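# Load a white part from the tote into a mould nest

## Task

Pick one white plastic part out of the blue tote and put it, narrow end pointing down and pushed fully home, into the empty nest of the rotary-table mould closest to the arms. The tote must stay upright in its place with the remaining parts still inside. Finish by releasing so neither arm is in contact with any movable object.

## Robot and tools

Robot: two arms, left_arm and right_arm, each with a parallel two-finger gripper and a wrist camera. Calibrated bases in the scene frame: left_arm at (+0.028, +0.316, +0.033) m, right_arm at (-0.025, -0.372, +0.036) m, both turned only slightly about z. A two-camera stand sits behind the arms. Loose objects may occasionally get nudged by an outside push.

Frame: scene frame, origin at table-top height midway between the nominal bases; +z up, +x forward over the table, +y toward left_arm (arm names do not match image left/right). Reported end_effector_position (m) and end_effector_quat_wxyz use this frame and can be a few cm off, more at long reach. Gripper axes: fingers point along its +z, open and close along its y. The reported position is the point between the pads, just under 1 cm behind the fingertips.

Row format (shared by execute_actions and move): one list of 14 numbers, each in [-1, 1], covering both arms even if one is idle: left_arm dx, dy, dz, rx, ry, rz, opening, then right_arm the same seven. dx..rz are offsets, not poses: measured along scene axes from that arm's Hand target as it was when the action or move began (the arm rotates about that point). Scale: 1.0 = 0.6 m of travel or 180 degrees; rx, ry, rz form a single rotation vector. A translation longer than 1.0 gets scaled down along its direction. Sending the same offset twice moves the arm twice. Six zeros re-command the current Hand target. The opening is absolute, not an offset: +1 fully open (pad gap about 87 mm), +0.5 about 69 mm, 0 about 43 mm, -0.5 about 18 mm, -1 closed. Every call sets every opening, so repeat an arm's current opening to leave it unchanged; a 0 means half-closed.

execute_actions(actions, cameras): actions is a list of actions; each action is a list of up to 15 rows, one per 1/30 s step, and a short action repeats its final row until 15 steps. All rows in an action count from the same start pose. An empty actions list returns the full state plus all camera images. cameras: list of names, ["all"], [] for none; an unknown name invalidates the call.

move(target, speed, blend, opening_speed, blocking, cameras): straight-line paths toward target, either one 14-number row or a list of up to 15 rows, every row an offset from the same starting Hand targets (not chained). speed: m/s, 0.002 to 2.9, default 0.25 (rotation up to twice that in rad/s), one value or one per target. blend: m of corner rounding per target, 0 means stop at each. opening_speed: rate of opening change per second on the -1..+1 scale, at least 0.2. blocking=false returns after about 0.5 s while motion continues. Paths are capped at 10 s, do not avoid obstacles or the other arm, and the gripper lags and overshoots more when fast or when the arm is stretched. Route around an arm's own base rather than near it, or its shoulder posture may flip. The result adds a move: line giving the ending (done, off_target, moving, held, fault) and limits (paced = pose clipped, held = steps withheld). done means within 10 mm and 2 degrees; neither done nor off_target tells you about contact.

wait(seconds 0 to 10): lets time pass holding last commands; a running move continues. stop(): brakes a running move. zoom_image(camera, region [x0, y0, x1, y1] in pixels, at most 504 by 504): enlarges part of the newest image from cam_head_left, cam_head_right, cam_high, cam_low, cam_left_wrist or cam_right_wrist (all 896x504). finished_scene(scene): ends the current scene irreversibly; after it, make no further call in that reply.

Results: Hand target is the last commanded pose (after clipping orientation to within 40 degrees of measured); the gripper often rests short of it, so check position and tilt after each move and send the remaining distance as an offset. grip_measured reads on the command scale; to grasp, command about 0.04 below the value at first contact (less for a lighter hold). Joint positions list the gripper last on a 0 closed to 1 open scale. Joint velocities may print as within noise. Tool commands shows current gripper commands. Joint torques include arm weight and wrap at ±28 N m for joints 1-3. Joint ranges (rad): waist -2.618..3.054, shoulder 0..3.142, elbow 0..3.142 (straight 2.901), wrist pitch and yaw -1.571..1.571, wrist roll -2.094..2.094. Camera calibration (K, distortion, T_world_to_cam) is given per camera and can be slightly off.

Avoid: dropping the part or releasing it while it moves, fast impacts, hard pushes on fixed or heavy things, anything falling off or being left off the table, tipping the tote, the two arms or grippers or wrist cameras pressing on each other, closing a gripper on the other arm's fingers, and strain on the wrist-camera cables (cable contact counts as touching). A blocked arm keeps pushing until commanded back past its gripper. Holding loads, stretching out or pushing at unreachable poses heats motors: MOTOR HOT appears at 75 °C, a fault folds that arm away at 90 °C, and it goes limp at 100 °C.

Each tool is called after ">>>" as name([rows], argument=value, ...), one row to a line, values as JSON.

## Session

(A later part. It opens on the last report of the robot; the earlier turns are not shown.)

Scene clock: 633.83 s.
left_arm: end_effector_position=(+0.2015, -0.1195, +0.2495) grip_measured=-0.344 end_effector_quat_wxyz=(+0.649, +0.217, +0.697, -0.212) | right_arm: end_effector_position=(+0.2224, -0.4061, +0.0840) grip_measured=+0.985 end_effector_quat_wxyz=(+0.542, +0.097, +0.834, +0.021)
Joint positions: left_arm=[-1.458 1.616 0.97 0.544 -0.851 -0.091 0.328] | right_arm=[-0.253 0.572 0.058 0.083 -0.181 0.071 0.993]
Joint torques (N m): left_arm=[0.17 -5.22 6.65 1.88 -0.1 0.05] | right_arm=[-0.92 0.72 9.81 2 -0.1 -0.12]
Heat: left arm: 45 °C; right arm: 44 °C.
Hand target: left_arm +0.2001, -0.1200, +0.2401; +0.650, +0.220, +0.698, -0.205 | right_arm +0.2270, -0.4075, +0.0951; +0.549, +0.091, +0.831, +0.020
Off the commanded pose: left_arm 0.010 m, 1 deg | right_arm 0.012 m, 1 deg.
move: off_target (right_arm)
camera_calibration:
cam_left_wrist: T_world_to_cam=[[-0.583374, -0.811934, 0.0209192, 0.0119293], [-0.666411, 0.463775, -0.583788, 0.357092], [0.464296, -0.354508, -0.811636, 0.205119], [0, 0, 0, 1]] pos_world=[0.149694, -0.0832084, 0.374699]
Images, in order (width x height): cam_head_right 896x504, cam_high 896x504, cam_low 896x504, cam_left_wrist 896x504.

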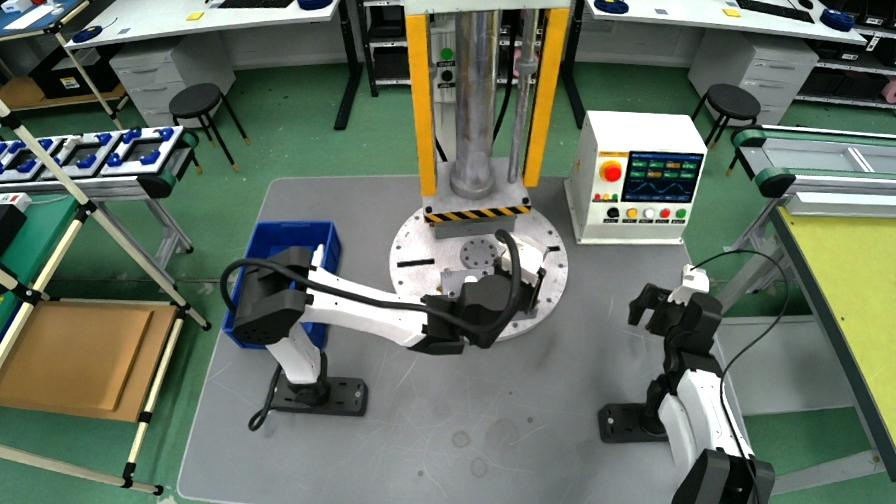

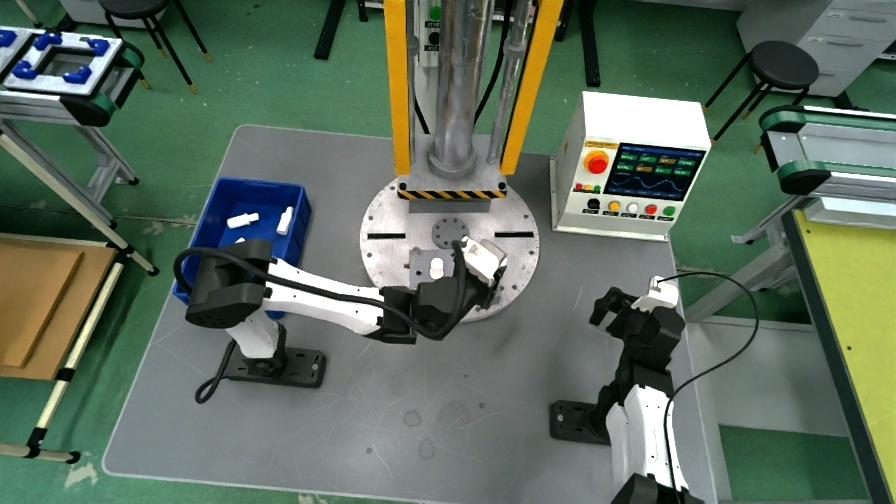

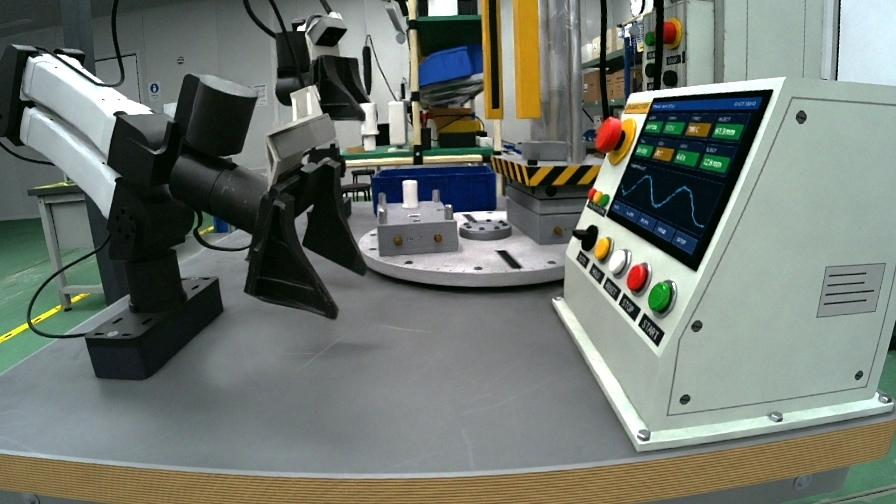

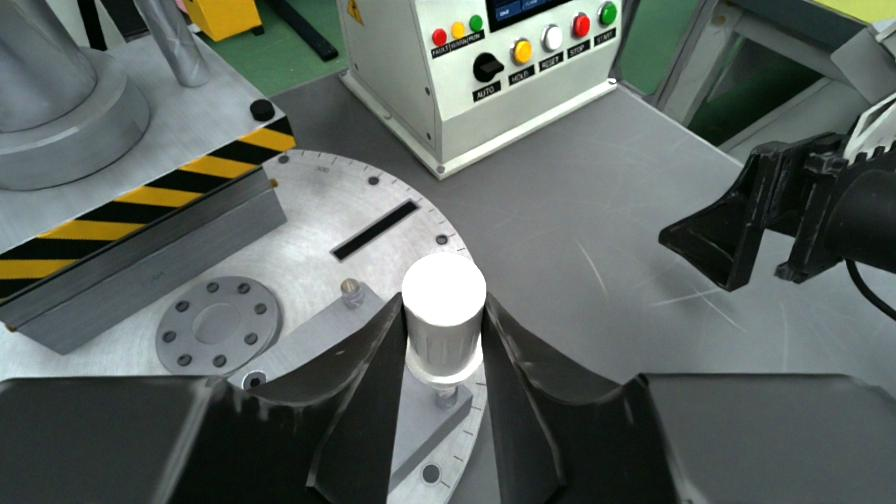

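>>> move(target=[-0.11, 0.016, 0, 0, 0, 0, -0.5, 0, 0, 0, 0, 0, 0, 1], speed=0.2, cameras=["cam_left_wrist", "cam_low", "cam_head_left", "cam_high"])

Scene clock: 722.93 s.
left_arm: end_effector_position=(+0.1339, -0.1147, +0.2369) grip_measured=-0.344 end_effector_quat_wxyz=(+0.650, +0.231, +0.696, -0.201) | right_arm: end_effector_position=(+0.2224, -0.4061, +0.0840) grip_measured=+0.985 end_effector_quat_wxyz=(+0.542, +0.097, +0.834, +0.021)
Joint positions: left_arm=[-1.66 1.616 0.937 0.529 -1.047 -0.111 0.328] | right_arm=[-0.253 0.572 0.058 0.083 -0.181 0.071 0.993]
Joint torques (N m): left_arm=[0.51 -7.79 6.87 1.53 -0.11 -0.14] | right_arm=[-0.92 0.7 9.85 2.01 -0.1 -0.12]
Heat: left arm: 45 °C; right arm: 48 °C.
Hand target: left_arm +0.1341, -0.1104, +0.2400; +0.650, +0.220, +0.698, -0.205 | right_arm +0.2270, -0.4075, +0.0951; +0.549, +0.091, +0.831, +0.020
Off the commanded pose: left_arm 0.005 m, 1 deg | right_arm 0.012 m, 1 deg.
move: off_target (right_arm)
camera_calibration:
cam_left_wrist: T_world_to_cam=[[-0.588729, -0.808236, -0.0123957, -0.0143368], [-0.655806, 0.48655, -0.577224, 0.302166], [0.472564, -0.331699, -0.816492, 0.230642], [0, 0, 0, 1]] pos_world=[0.0807282, -0.0821022, 0.362557]
Images, in order (width x height): cam_head_left 896x504, cam_high 896x504, cam_low 896x504, cam_left_wrist 896x504.

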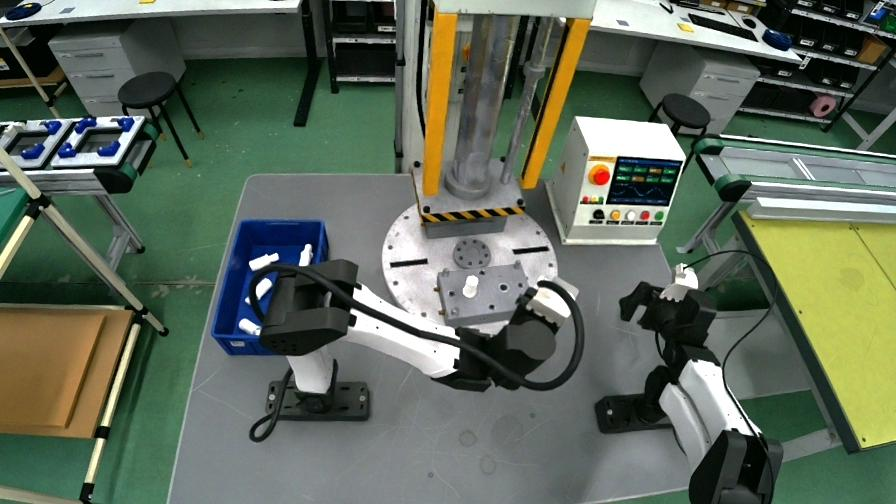

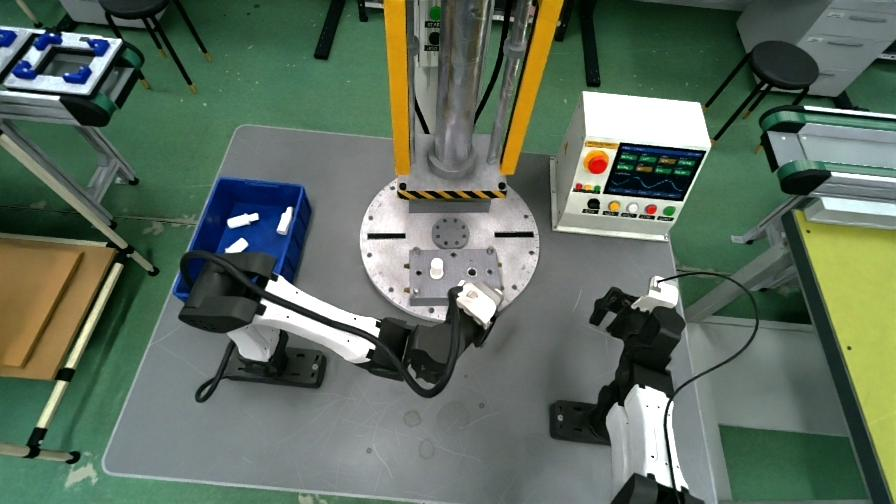

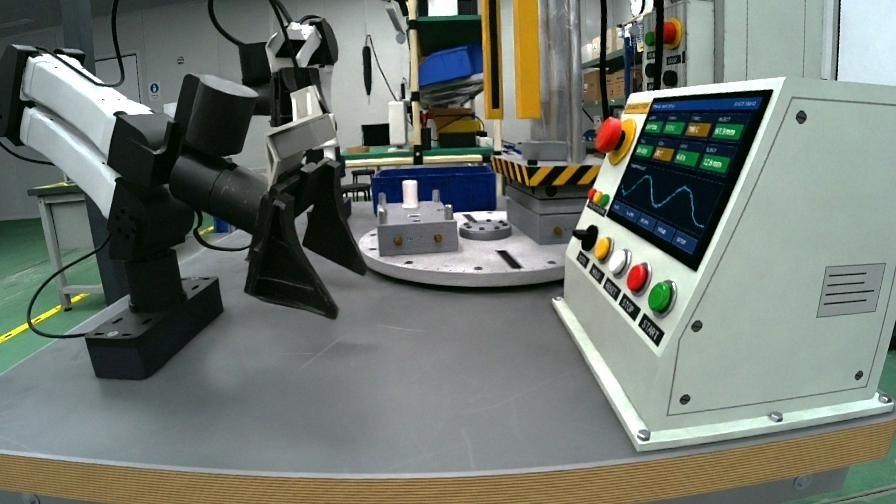

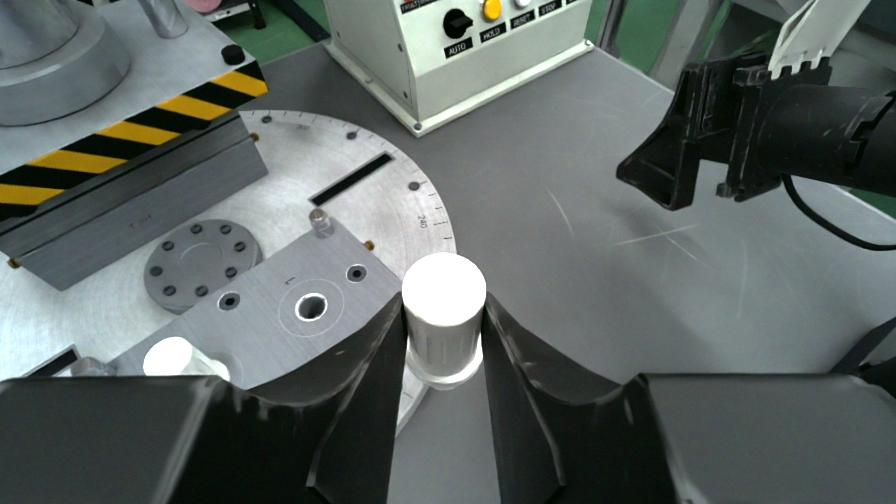

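>>> move(target=[0, 0, -0.1, 0, 0, 0, -0.5, 0, 0, 0, 0, 0, 0, 1], speed=0.15, cameras=["cam_left_wrist", "cam_low"])

>>> zoom_image(camera="cam_left_wrist", region=[100, 150, 500, 400])

>>> zoom_image(camera="cam_low", region=[290, 80, 470, 260])

Scene clock: 782.97 s.
left_arm: end_effector_position=(+0.1340, -0.1117, +0.1864) grip_measured=-0.344 end_effector_quat_wxyz=(+0.649, +0.222, +0.697, -0.209) | right_arm: end_effector_position=(+0.2224, -0.4061, +0.0840) grip_measured=+0.985 end_effector_quat_wxyz=(+0.542, +0.097, +0.834, +0.021)
Joint positions: left_arm=[-1.66 1.717 0.808 0.766 -1.049 -0.128 0.328] | right_arm=[-0.253 0.572 0.058 0.083 -0.181 0.071 0.993]
Joint torques (N m): left_arm=[0.5 -5.48 6.11 1.77 -0.1 0.01] | right_arm=[-0.91 0.75 9.91 1.99 -0.08 -0.1]
Motor temperatures (°C): left_arm=[29 38 45 36 27 29 30] | right_arm=[30 35 49 42 27 28 31]
Heat: left arm: 45 °C; right arm: 49 °C.
Hand target: left_arm +0.1341, -0.1104, +0.1800; +0.650, +0.220, +0.698, -0.205 | right_arm +0.2270, -0.4075, +0.0951; +0.549, +0.091, +0.831, +0.020
Off the commanded pose: left_arm 0.007 m, 1 deg | right_arm 0.012 m, 1 deg.
move: off_target (right_arm)
camera_calibration:
cam_left_wrist: T_world_to_cam=[[-0.586466, -0.809896, 0.0112023, -0.0173481], [-0.66326, 0.472253, -0.580571, 0.271568], [0.464912, -0.347915, -0.814132, 0.189183], [0, 0, 0, 1]] pos_world=[0.081993, -0.0764796, 0.311879]
Images, in order (width x height): cam_low 896x504, cam_left_wrist 896x504.

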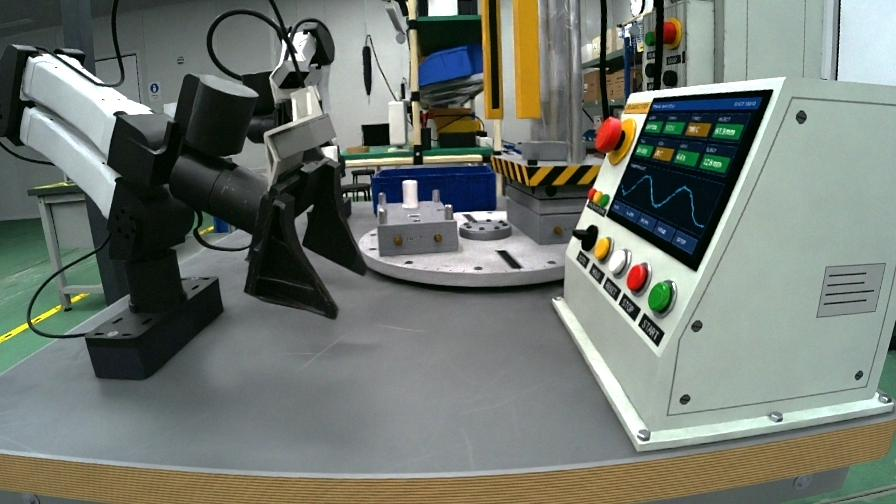

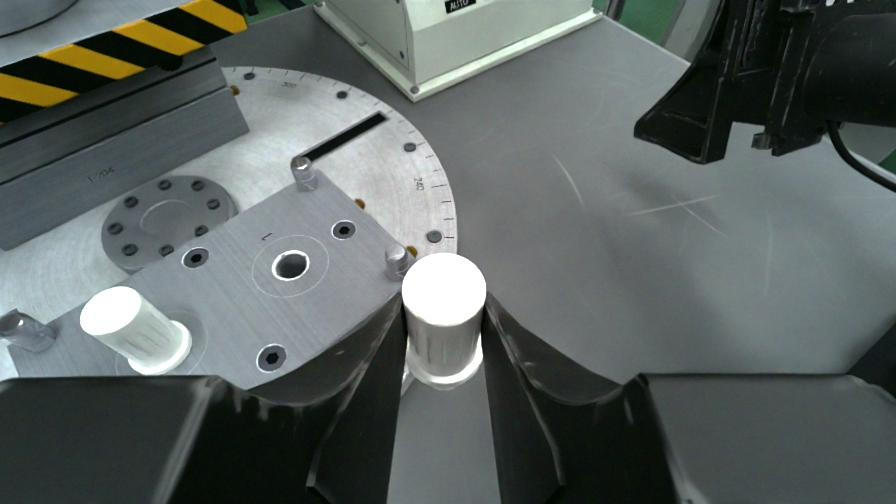

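Scaled by 1.260 from the camera's 896x504 image, which has a finer 1280x720 frame.

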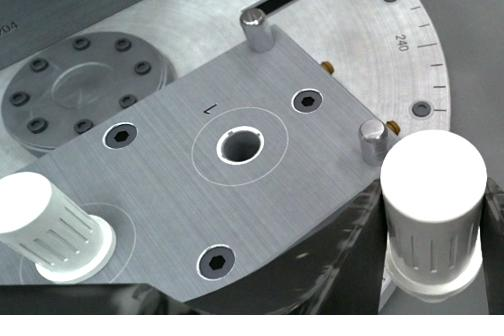

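Scaled by 2.800 from the camera's 896x504 image, which has a finer 1280x720 frame.

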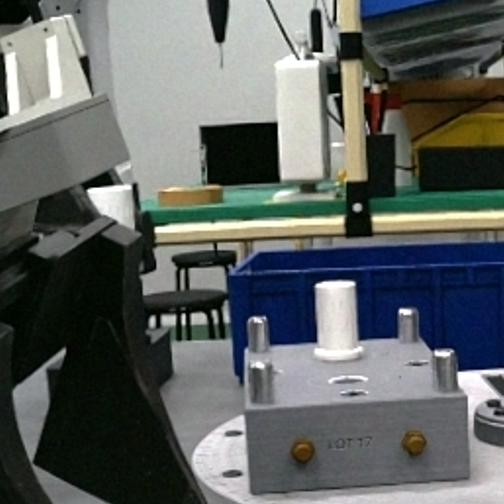

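>>> move(target=[0.2052, 0.0398, 0, -0.00265, -0.00488, 0.0722, -0.5, 0, 0, 0, 0, 0, 0, 1], speed=0.15, cameras=["cam_left_wrist", "cam_low", "cam_high", "cam_head_left", "cam_right_wrist"])

>>> zoom_image(camera="cam_low", region=[360, 90, 480, 260])

>>> zoom_image(camera="cam_high", region=[360, 190, 560, 340])

>>> zoom_image(camera="cam_head_left", region=[400, 200, 600, 350])

Scene clock: 896.30 s.
left_arm: end_effector_position=(+0.2555, -0.0771, +0.1754) grip_measured=-0.344 end_effector_quat_wxyz=(+0.672, +0.142, +0.717, -0.120) | right_arm: end_effector_position=(+0.2224, -0.4061, +0.0840) grip_measured=+0.985 end_effector_quat_wxyz=(+0.542, +0.097, +0.834, +0.021)
Joint positions: left_arm=[-1.359 1.781 0.821 0.835 -0.996 -0.086 0.328] | right_arm=[-0.253 0.572 0.058 0.083 -0.181 0.071 0.993]
Joint torques (N m): left_arm=[0.81 -5.71 9.4 1.78 0.15 0.03] | right_arm=[-0.87 0.62 9.83 2.02 -0.11 -0.12]
Heat: left arm: 44 °C; right arm: 52 °C.
Hand target: left_arm +0.2571, -0.0866, +0.1801; +0.675, +0.138, +0.712, -0.132 | right_arm +0.2270, -0.4075, +0.0951; +0.549, +0.091, +0.831, +0.020
Off the commanded pose: left_arm 0.011 m, 2 deg | right_arm 0.012 m, 1 deg.
move: off_target (left_arm, right_arm)
camera_calibration:
cam_left_wrist: T_world_to_cam=[[-0.370611, -0.92871, -0.0120448, 0.0218637], [-0.752026, 0.307664, -0.582923, 0.339844], [0.545072, -0.20698, -0.812438, 0.12582], [0, 0, 0, 1]] pos_world=[0.195094, -0.0582106, 0.300587]
cam_right_wrist: T_world_to_cam=[[-0.149873, -0.980403, -0.127858, -0.358032], [-0.940877, 0.18116, -0.286237, 0.33231], [0.30379, 0.0773997, -0.94959, 0.188886], [0, 0, 0, 1]] pos_world=[0.201622, -0.425837, 0.228706]
Images, in order (width x height): cam_head_left 896x504, cam_high 896x504, cam_low 896x504, cam_left_wrist 896x504, cam_right_wrist 896x504.

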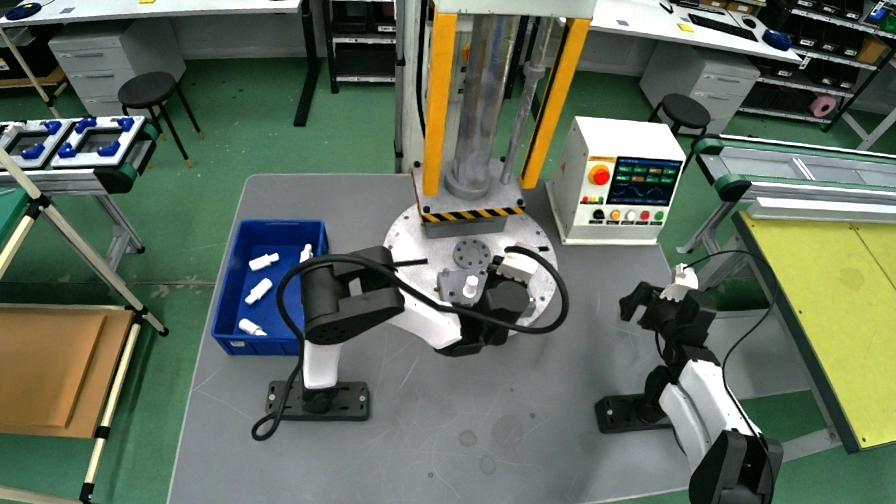

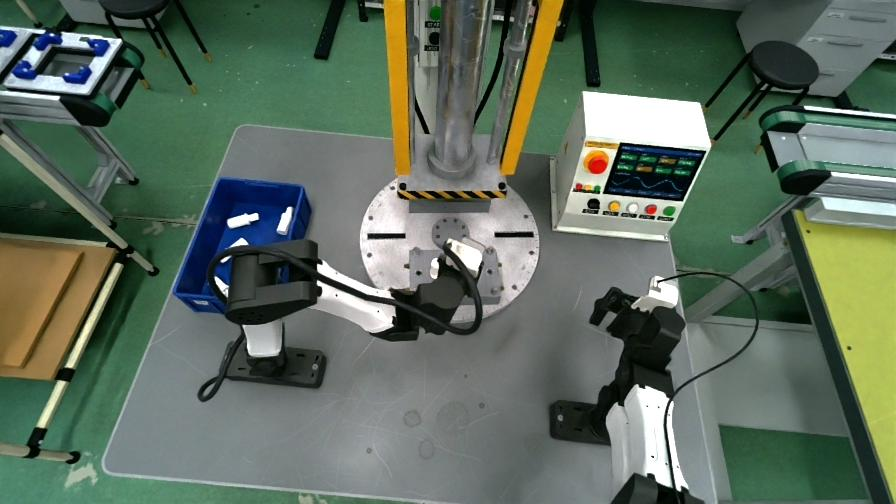

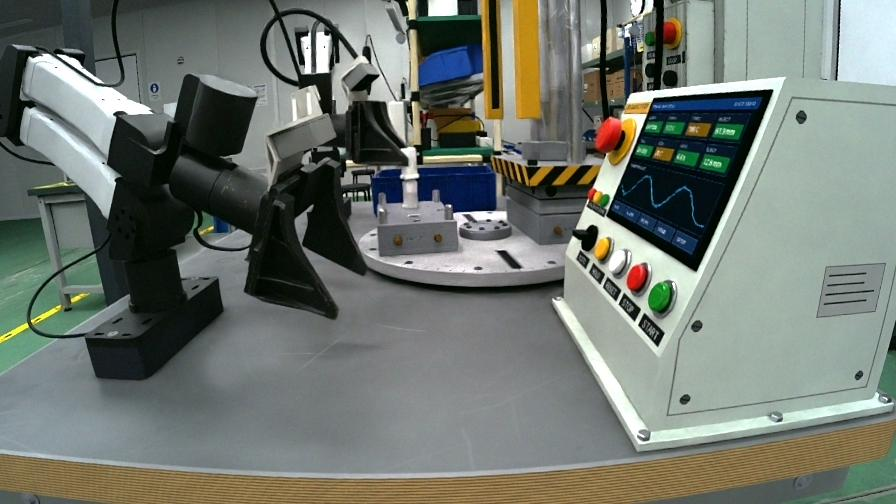

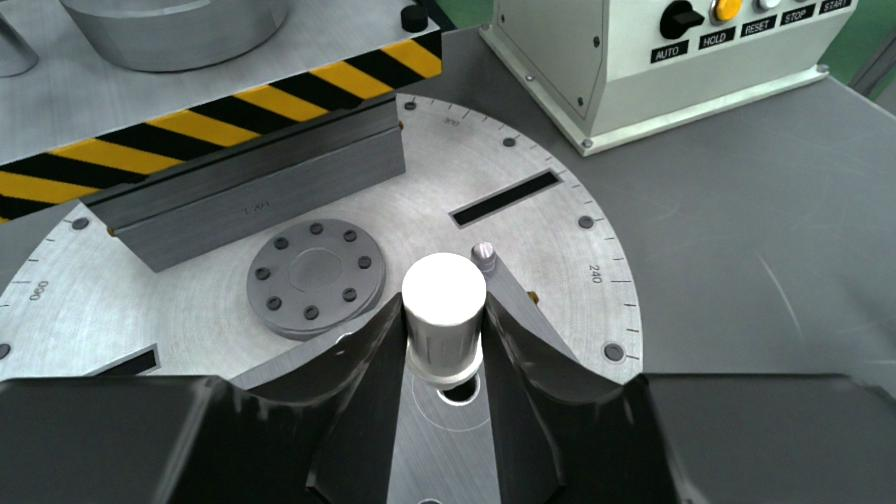

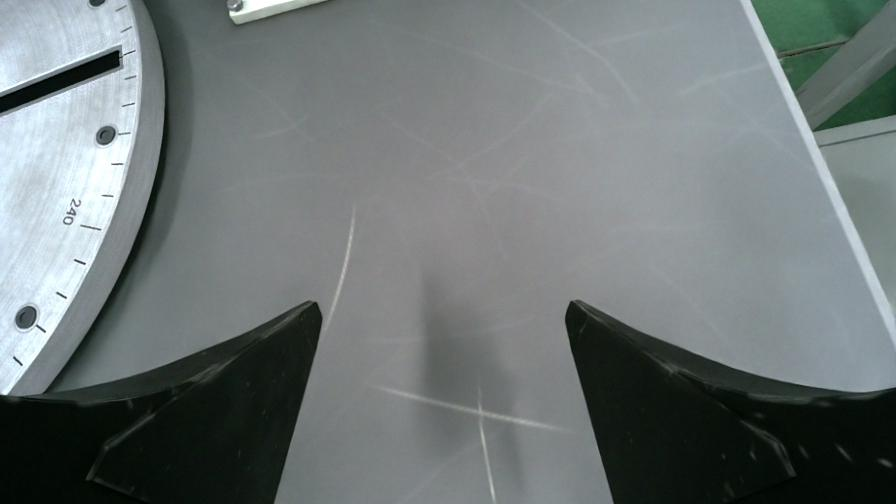

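Scaled by 2.965 from the camera's 896x504 image, which has a finer 1280x720 frame.

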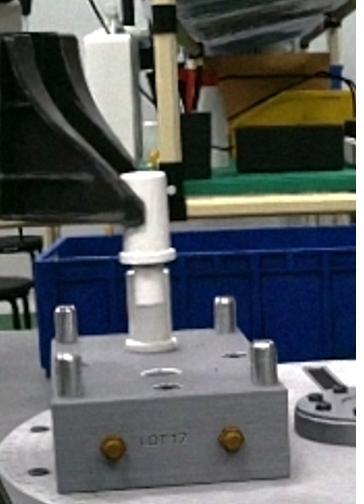

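Scaled by 2.520 from the camera's 896x504 image, which has a finer 1280x720 frame.

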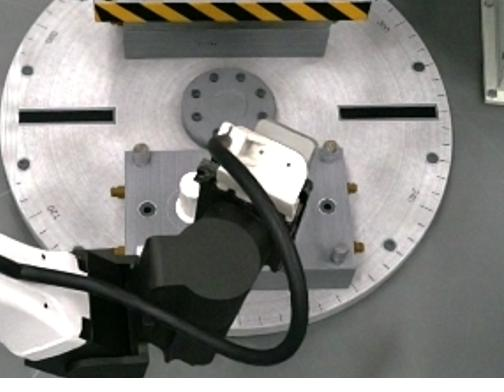

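Scaled by 2.520 from the camera's 896x504 image, which has a finer 1280x720 frame.

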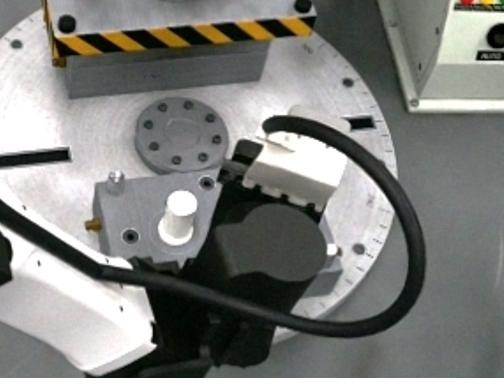

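>>> zoom_image(camera="cam_left_wrist", region=[380, 240, 520, 504])

>>> zoom_image(camera="cam_low", region=[370, 130, 470, 230])

Scaled by 1.909 from the camera's 896x504 image, which has a finer 1280x720 frame.

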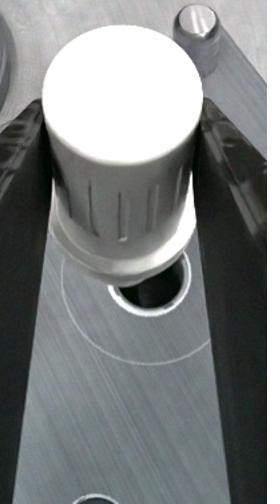

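Scaled by 5.040 from the camera's 896x504 image, which has a finer 1280x720 frame.

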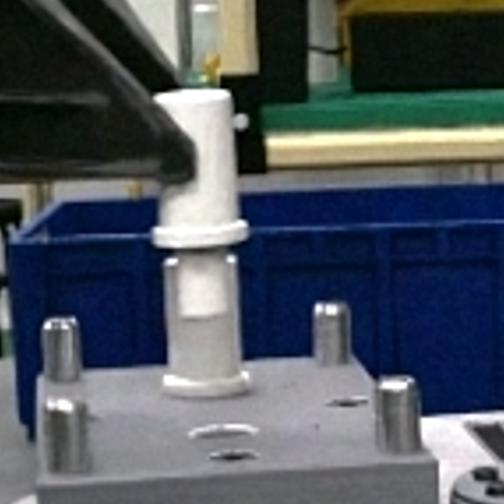

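>>> zoom_image(camera="cam_left_wrist", region=[400, 330, 500, 440])

Scaled by 4.582 from the camera's 896x504 image, which has a finer 1280x720 frame.

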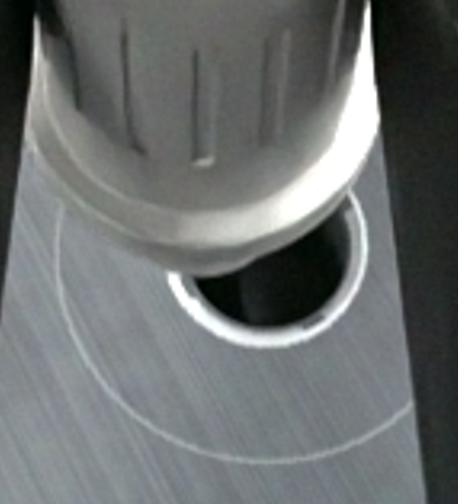

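>>> move(target=[0.007, -0.0145, -0.042, -0.0057, 0.0022, 0.0004, -0.5, 0, 0, 0, 0, 0, 0, 1], speed=0.1, cameras=["cam_left_wrist", "cam_low"])

>>> zoom_image(camera="cam_low", region=[370, 130, 470, 230])

>>> zoom_image(camera="cam_left_wrist", region=[390, 320, 510, 440])

Scene clock: 960.07 s.
left_arm: end_effector_position=(+0.2565, -0.0859, +0.1491) grip_measured=-0.344 end_effector_quat_wxyz=(+0.671, +0.146, +0.717, -0.121) | right_arm: end_effector_position=(+0.2224, -0.4061, +0.0840) grip_measured=+0.985 end_effector_quat_wxyz=(+0.542, +0.097, +0.834, +0.021)
Joint positions: left_arm=[-1.359 1.882 0.821 0.93 -0.988 -0.086 0.328] | right_arm=[-0.253 0.572 0.058 0.083 -0.181 0.071 0.993]
Joint torques (N m): left_arm=[1.5 -6.17 9.25 1.84 0.16 -0.11] | right_arm=[-0.88 0.68 9.77 2.04 -0.1 -0.09]
Heat: left arm: 48 °C; right arm: 53 °C.
Hand target: left_arm +0.2613, -0.0953, +0.1549; +0.674, +0.131, +0.714, -0.138 | right_arm +0.2270, -0.4075, +0.0951; +0.549, +0.091, +0.831, +0.020
Off the commanded pose: left_arm 0.012 m, 3 deg | right_arm 0.012 m, 1 deg.
move: off_target (left_arm, right_arm)
camera_calibration:
cam_left_wrist: T_world_to_cam=[[-0.378002, -0.925667, -0.0159534, 0.0164227], [-0.750737, 0.316561, -0.579812, 0.327978], [0.541764, -0.207194, -0.814594, 0.103294], [0, 0, 0, 1]] pos_world=[0.196472, -0.0672211, 0.27457]
Images, in order (width x height): cam_low 896x504, cam_left_wrist 896x504.

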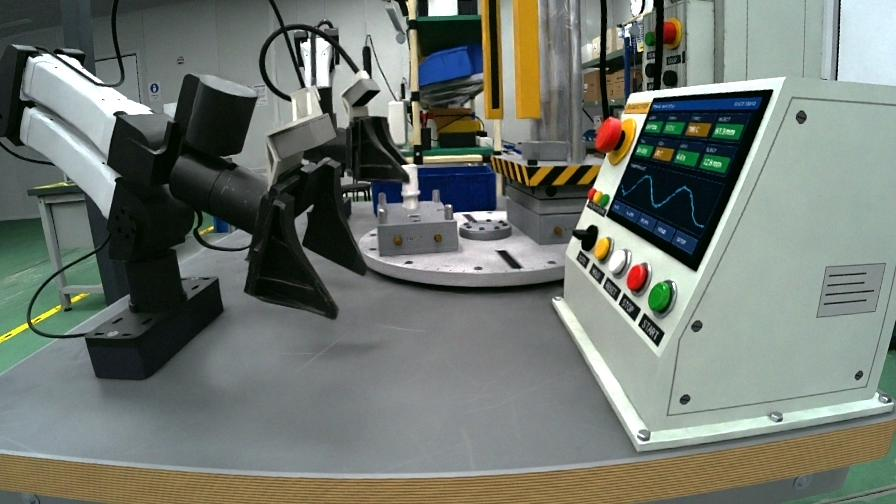

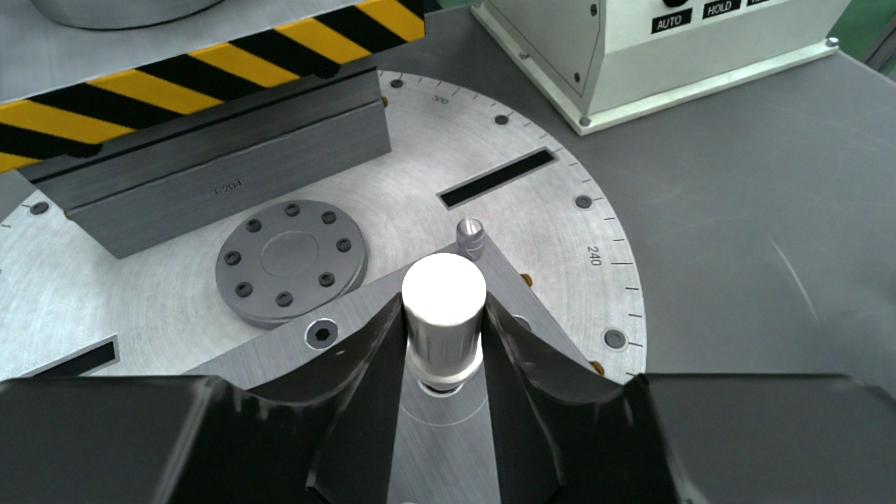

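Scaled by 5.040 from the camera's 896x504 image, which has a finer 1280x720 frame.

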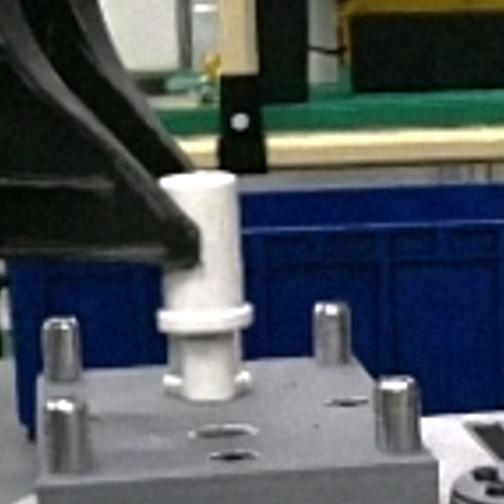

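Scaled by 4.200 from the camera's 896x504 image, which has a finer 1280x720 frame.

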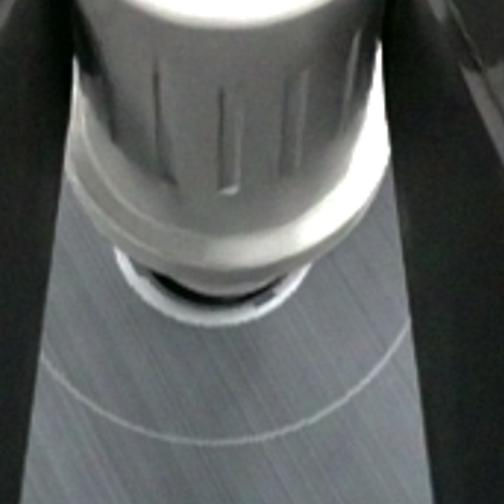

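>>> move(target=[0.0083, -0.0005, -0.0133, 0.0057, -0.0023, -0.0004, -0.5, 0, 0, 0, 0, 0, 0, 1], speed=0.05, cameras=["cam_left_wrist", "cam_low"])

>>> zoom_image(camera="cam_low", region=[370, 130, 470, 230])

>>> zoom_image(camera="cam_left_wrist", region=[390, 320, 510, 440])

Scene clock: 1032.57 s.
left_arm: end_effector_position=(+0.2621, -0.0872, +0.1423) grip_measured=-0.344 end_effector_quat_wxyz=(+0.671, +0.145, +0.717, -0.120) | right_arm: end_effector_position=(+0.2224, -0.4061, +0.0840) grip_measured=+0.985 end_effector_quat_wxyz=(+0.542, +0.097, +0.834, +0.021)
Joint positions: left_arm=[-1.344 1.914 0.825 0.962 -0.976 -0.081 0.328] | right_arm=[-0.253 0.572 0.058 0.083 -0.181 0.071 0.993]
Joint torques (N m): left_arm=[1.33 -6.28 8.76 1.84 0.16 0.05] | right_arm=[-0.84 0.68 9.83 1.98 -0.11 -0.11]
Motor temperatures (°C): left_arm=[29 39 48 41 27 29 31] | right_arm=[30 34 53 42 27 28 31]
Heat: left arm: 48 °C; right arm: 53 °C.
Hand target: left_arm +0.2663, -0.0955, +0.1467; +0.675, +0.139, +0.712, -0.131 | right_arm +0.2270, -0.4075, +0.0951; +0.549, +0.091, +0.831, +0.020
Off the commanded pose: left_arm 0.010 m, 2 deg | right_arm 0.012 m, 1 deg.
move: off_target (right_arm)
camera_calibration:
cam_left_wrist: T_world_to_cam=[[-0.376143, -0.926416, -0.0164652, 0.0168147], [-0.750791, 0.315153, -0.580509, 0.328597], [0.542982, -0.205992, -0.814087, 0.0940238], [0, 0, 0, 1]] pos_world=[0.201979, -0.0686128, 0.267574]
Images, in order (width x height): cam_low 896x504, cam_left_wrist 896x504.

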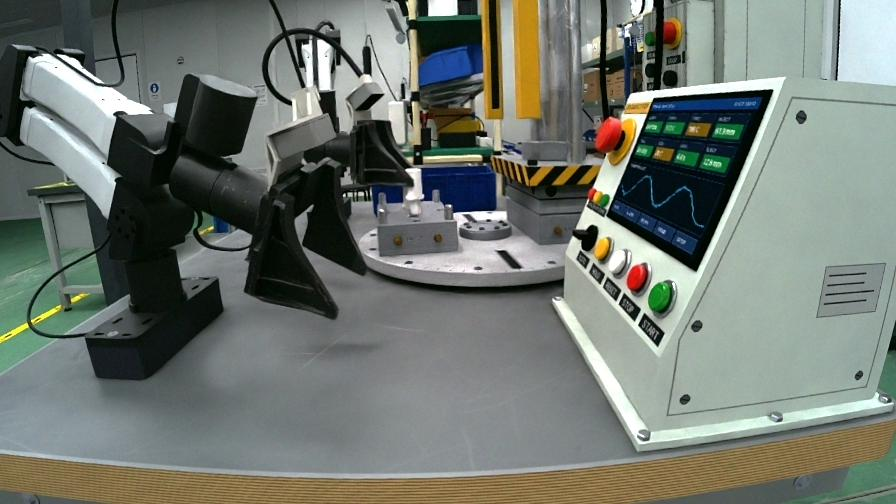

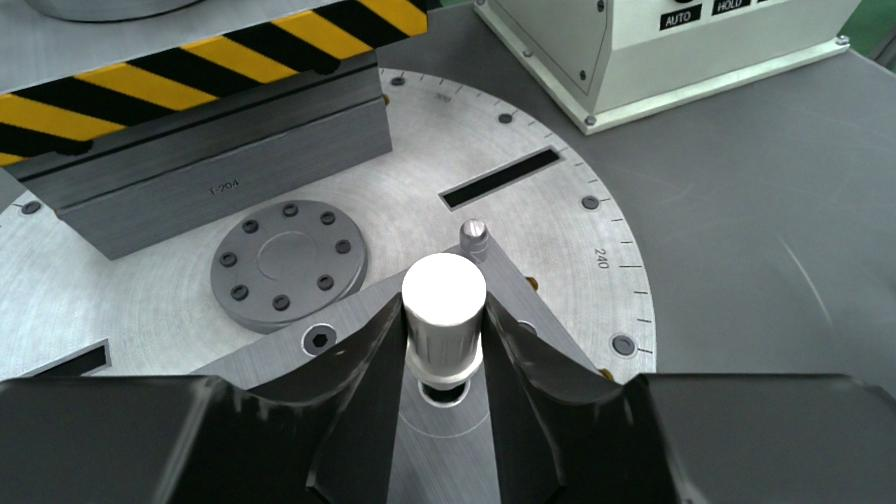

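Scaled by 5.040 from the camera's 896x504 image, which has a finer 1280x720 frame.

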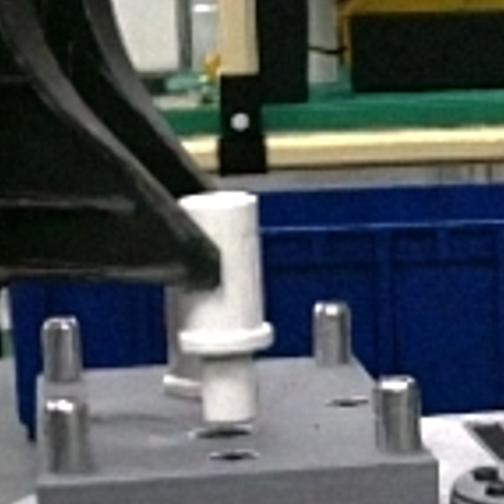

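Scaled by 4.200 from the camera's 896x504 image, which has a finer 1280x720 frame.

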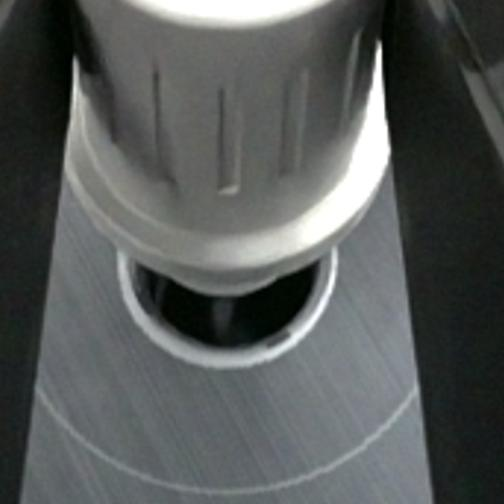

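>>> move([
  [0.0087, 0.005, 0, 0, 0, 0, -0.5, 0, 0, 0, 0, 0, 0, 1],
  [-0.0038, 0.0015, 0, 0, 0, 0, -0.5, 0, 0, 0, 0, 0, 0, 1],
], speed=0.05, cameras=["cam_left_wrist", "cam_low"])

>>> zoom_image(camera="cam_low", region=[370, 130, 470, 230])

>>> zoom_image(camera="cam_left_wrist", region=[390, 320, 510, 440])

Scene clock: 1063.17 s.
left_arm: end_effector_position=(+0.2648, -0.0877, +0.1429) grip_measured=-0.344 end_effector_quat_wxyz=(+0.671, +0.147, +0.716, -0.123) | right_arm: end_effector_position=(+0.2224, -0.4061, +0.0840) grip_measured=+0.985 end_effector_quat_wxyz=(+0.542, +0.097, +0.834, +0.021)
Joint positions: left_arm=[-1.335 1.914 0.825 0.967 -0.961 -0.079 0.328] | right_arm=[-0.253 0.572 0.058 0.083 -0.181 0.071 0.993]
Joint torques (N m): left_arm=[0.16 -6.53 8.31 1.8 -0.04 0.01] | right_arm=[-0.83 0.72 9.81 2.01 -0.09 -0.11]
Heat: left arm: 50 °C; right arm: 54 °C.
Hand target: left_arm +0.2641, -0.0946, +0.1467; +0.675, +0.139, +0.712, -0.131 | right_arm +0.2270, -0.4075, +0.0951; +0.549, +0.091, +0.831, +0.020
Off the commanded pose: left_arm 0.008 m, 1 deg | right_arm 0.012 m, 1 deg.
move: off_target (right_arm)
camera_calibration:
cam_left_wrist: T_world_to_cam=[[-0.381772, -0.92416, -0.0133853, 0.0185603], [-0.748728, 0.317727, -0.581769, 0.330978], [0.5419, -0.212081, -0.813244, 0.09269], [0, 0, 0, 1]] pos_world=[0.20467, -0.0683502, 0.268181]
Images, in order (width x height): cam_low 896x504, cam_left_wrist 896x504.

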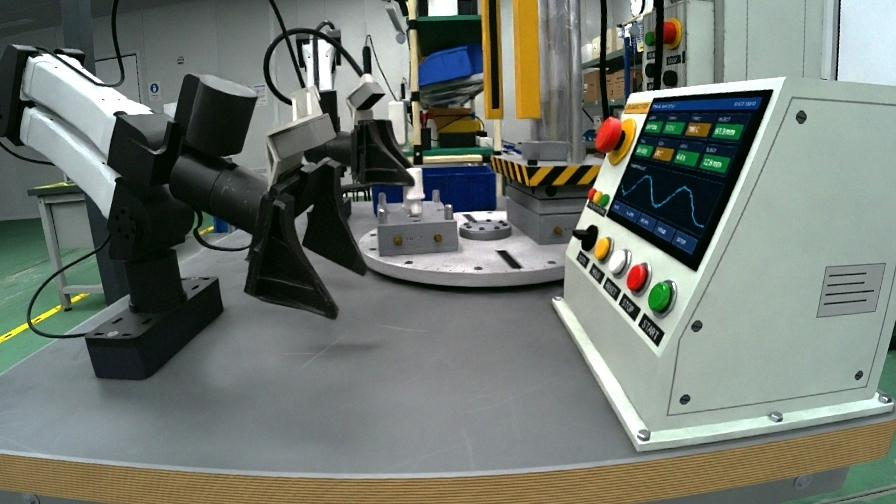

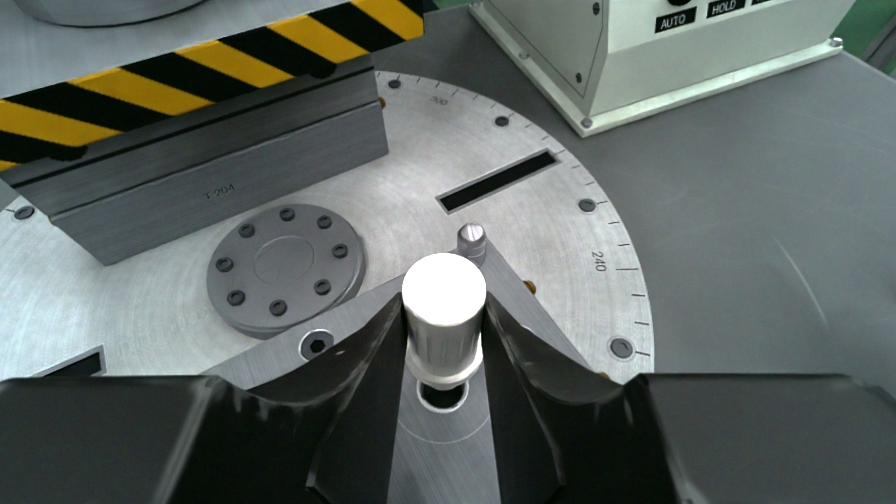

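Scaled by 5.040 from the camera's 896x504 image, which has a finer 1280x720 frame.

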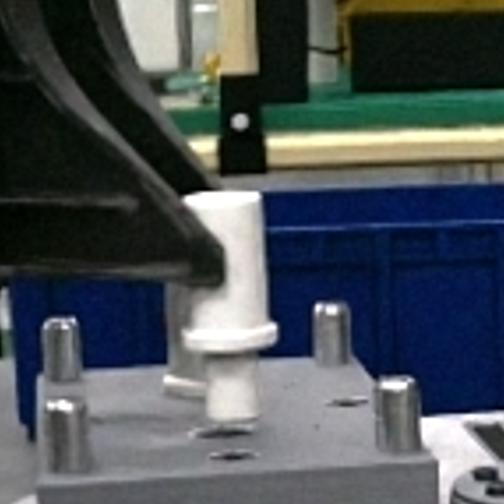

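Scaled by 4.200 from the camera's 896x504 image, which has a finer 1280x720 frame.

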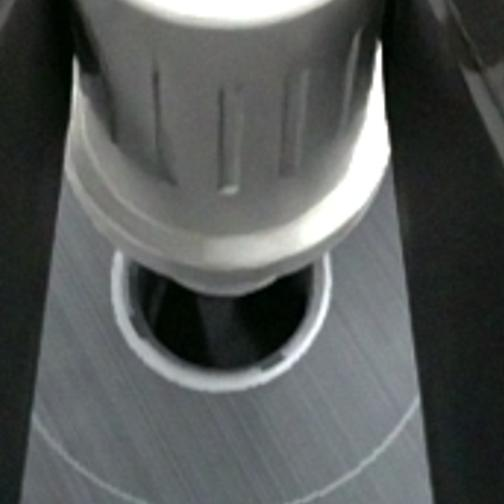

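>>> move(target=[-0.006, 0.0028, 0, 0, 0, 0, -0.5, 0, 0, 0, 0, 0, 0, 1], speed=0.05, cameras=["cam_left_wrist", "cam_low"])

>>> zoom_image(camera="cam_low", region=[370, 130, 470, 230])

>>> zoom_image(camera="cam_left_wrist", region=[390, 320, 510, 440])

Scene clock: 1088.37 s.
left_arm: end_effector_position=(+0.2629, -0.0882, +0.1430) grip_measured=-0.344 end_effector_quat_wxyz=(+0.671, +0.147, +0.716, -0.123) | right_arm: end_effector_position=(+0.2224, -0.4061, +0.0840) grip_measured=+0.985 end_effector_quat_wxyz=(+0.542, +0.097, +0.834, +0.021)
Joint positions: left_arm=[-1.341 1.914 0.825 0.967 -0.966 -0.079 0.328] | right_arm=[-0.253 0.572 0.058 0.083 -0.181 0.071 0.993]
Joint velocities: left_arm=[within noise] | right_arm=[-0.012 -0.007 -0.017 0.022 -0.183 0.051 0.024]
Joint torques (N m): left_arm=[-0.1 -7.05 7.35 1.81 -0.09 0] | right_arm=[-0.88 0.65 9.87 2 -0.09 -0.11]
Heat: left arm: 49 °C; right arm: 54 °C.
Hand target: left_arm +0.2604, -0.0930, +0.1467; +0.675, +0.139, +0.712, -0.131 | right_arm +0.2270, -0.4075, +0.0951; +0.549, +0.091, +0.831, +0.020
Off the commanded pose: left_arm 0.006 m, 1 deg | right_arm 0.012 m, 1 deg.
move: off_target (right_arm)
camera_calibration:
cam_left_wrist: T_world_to_cam=[[-0.382226, -0.923968, -0.0136531, 0.0175503], [-0.748269, 0.318145, -0.582132, 0.329808], [0.542215, -0.21229, -0.81298, 0.0935463], [0, 0, 0, 1]] pos_world=[0.202771, -0.0688518, 0.268283]
Images, in order (width x height): cam_low 896x504, cam_left_wrist 896x504.

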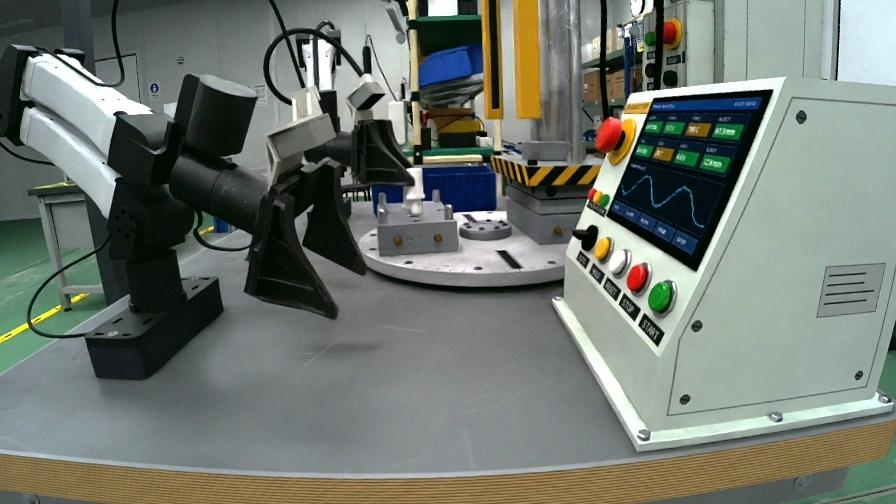

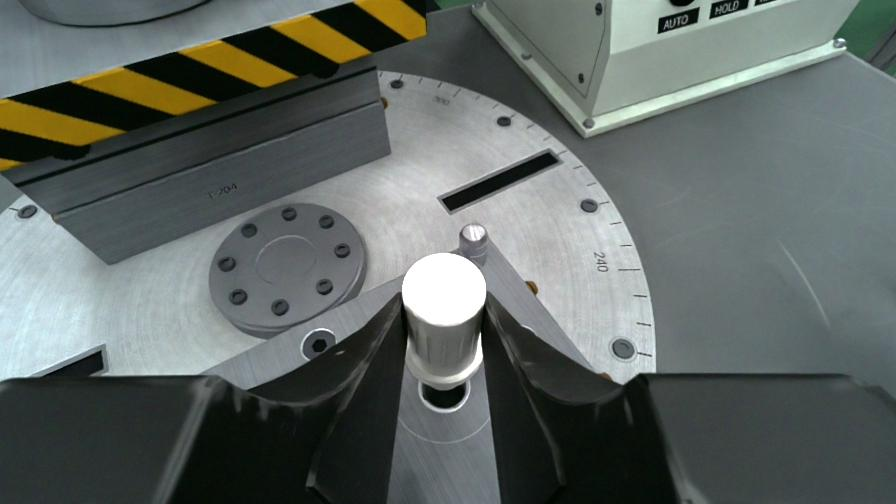

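Scaled by 5.040 from the camera's 896x504 image, which has a finer 1280x720 frame.

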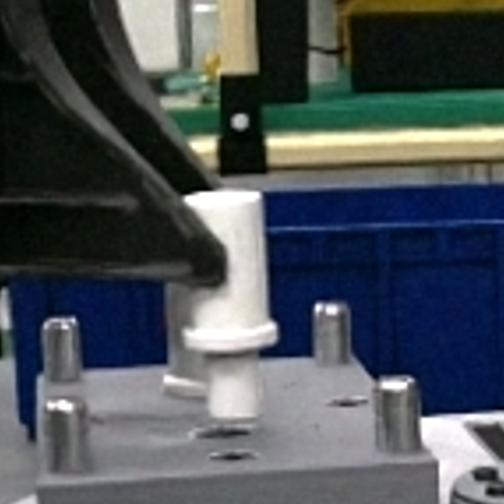

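Scaled by 4.200 from the camera's 896x504 image, which has a finer 1280x720 frame.

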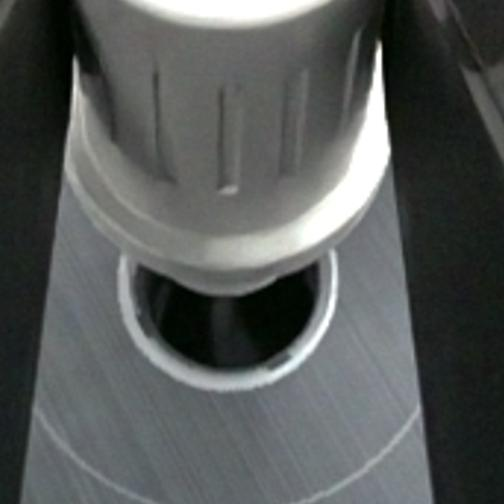

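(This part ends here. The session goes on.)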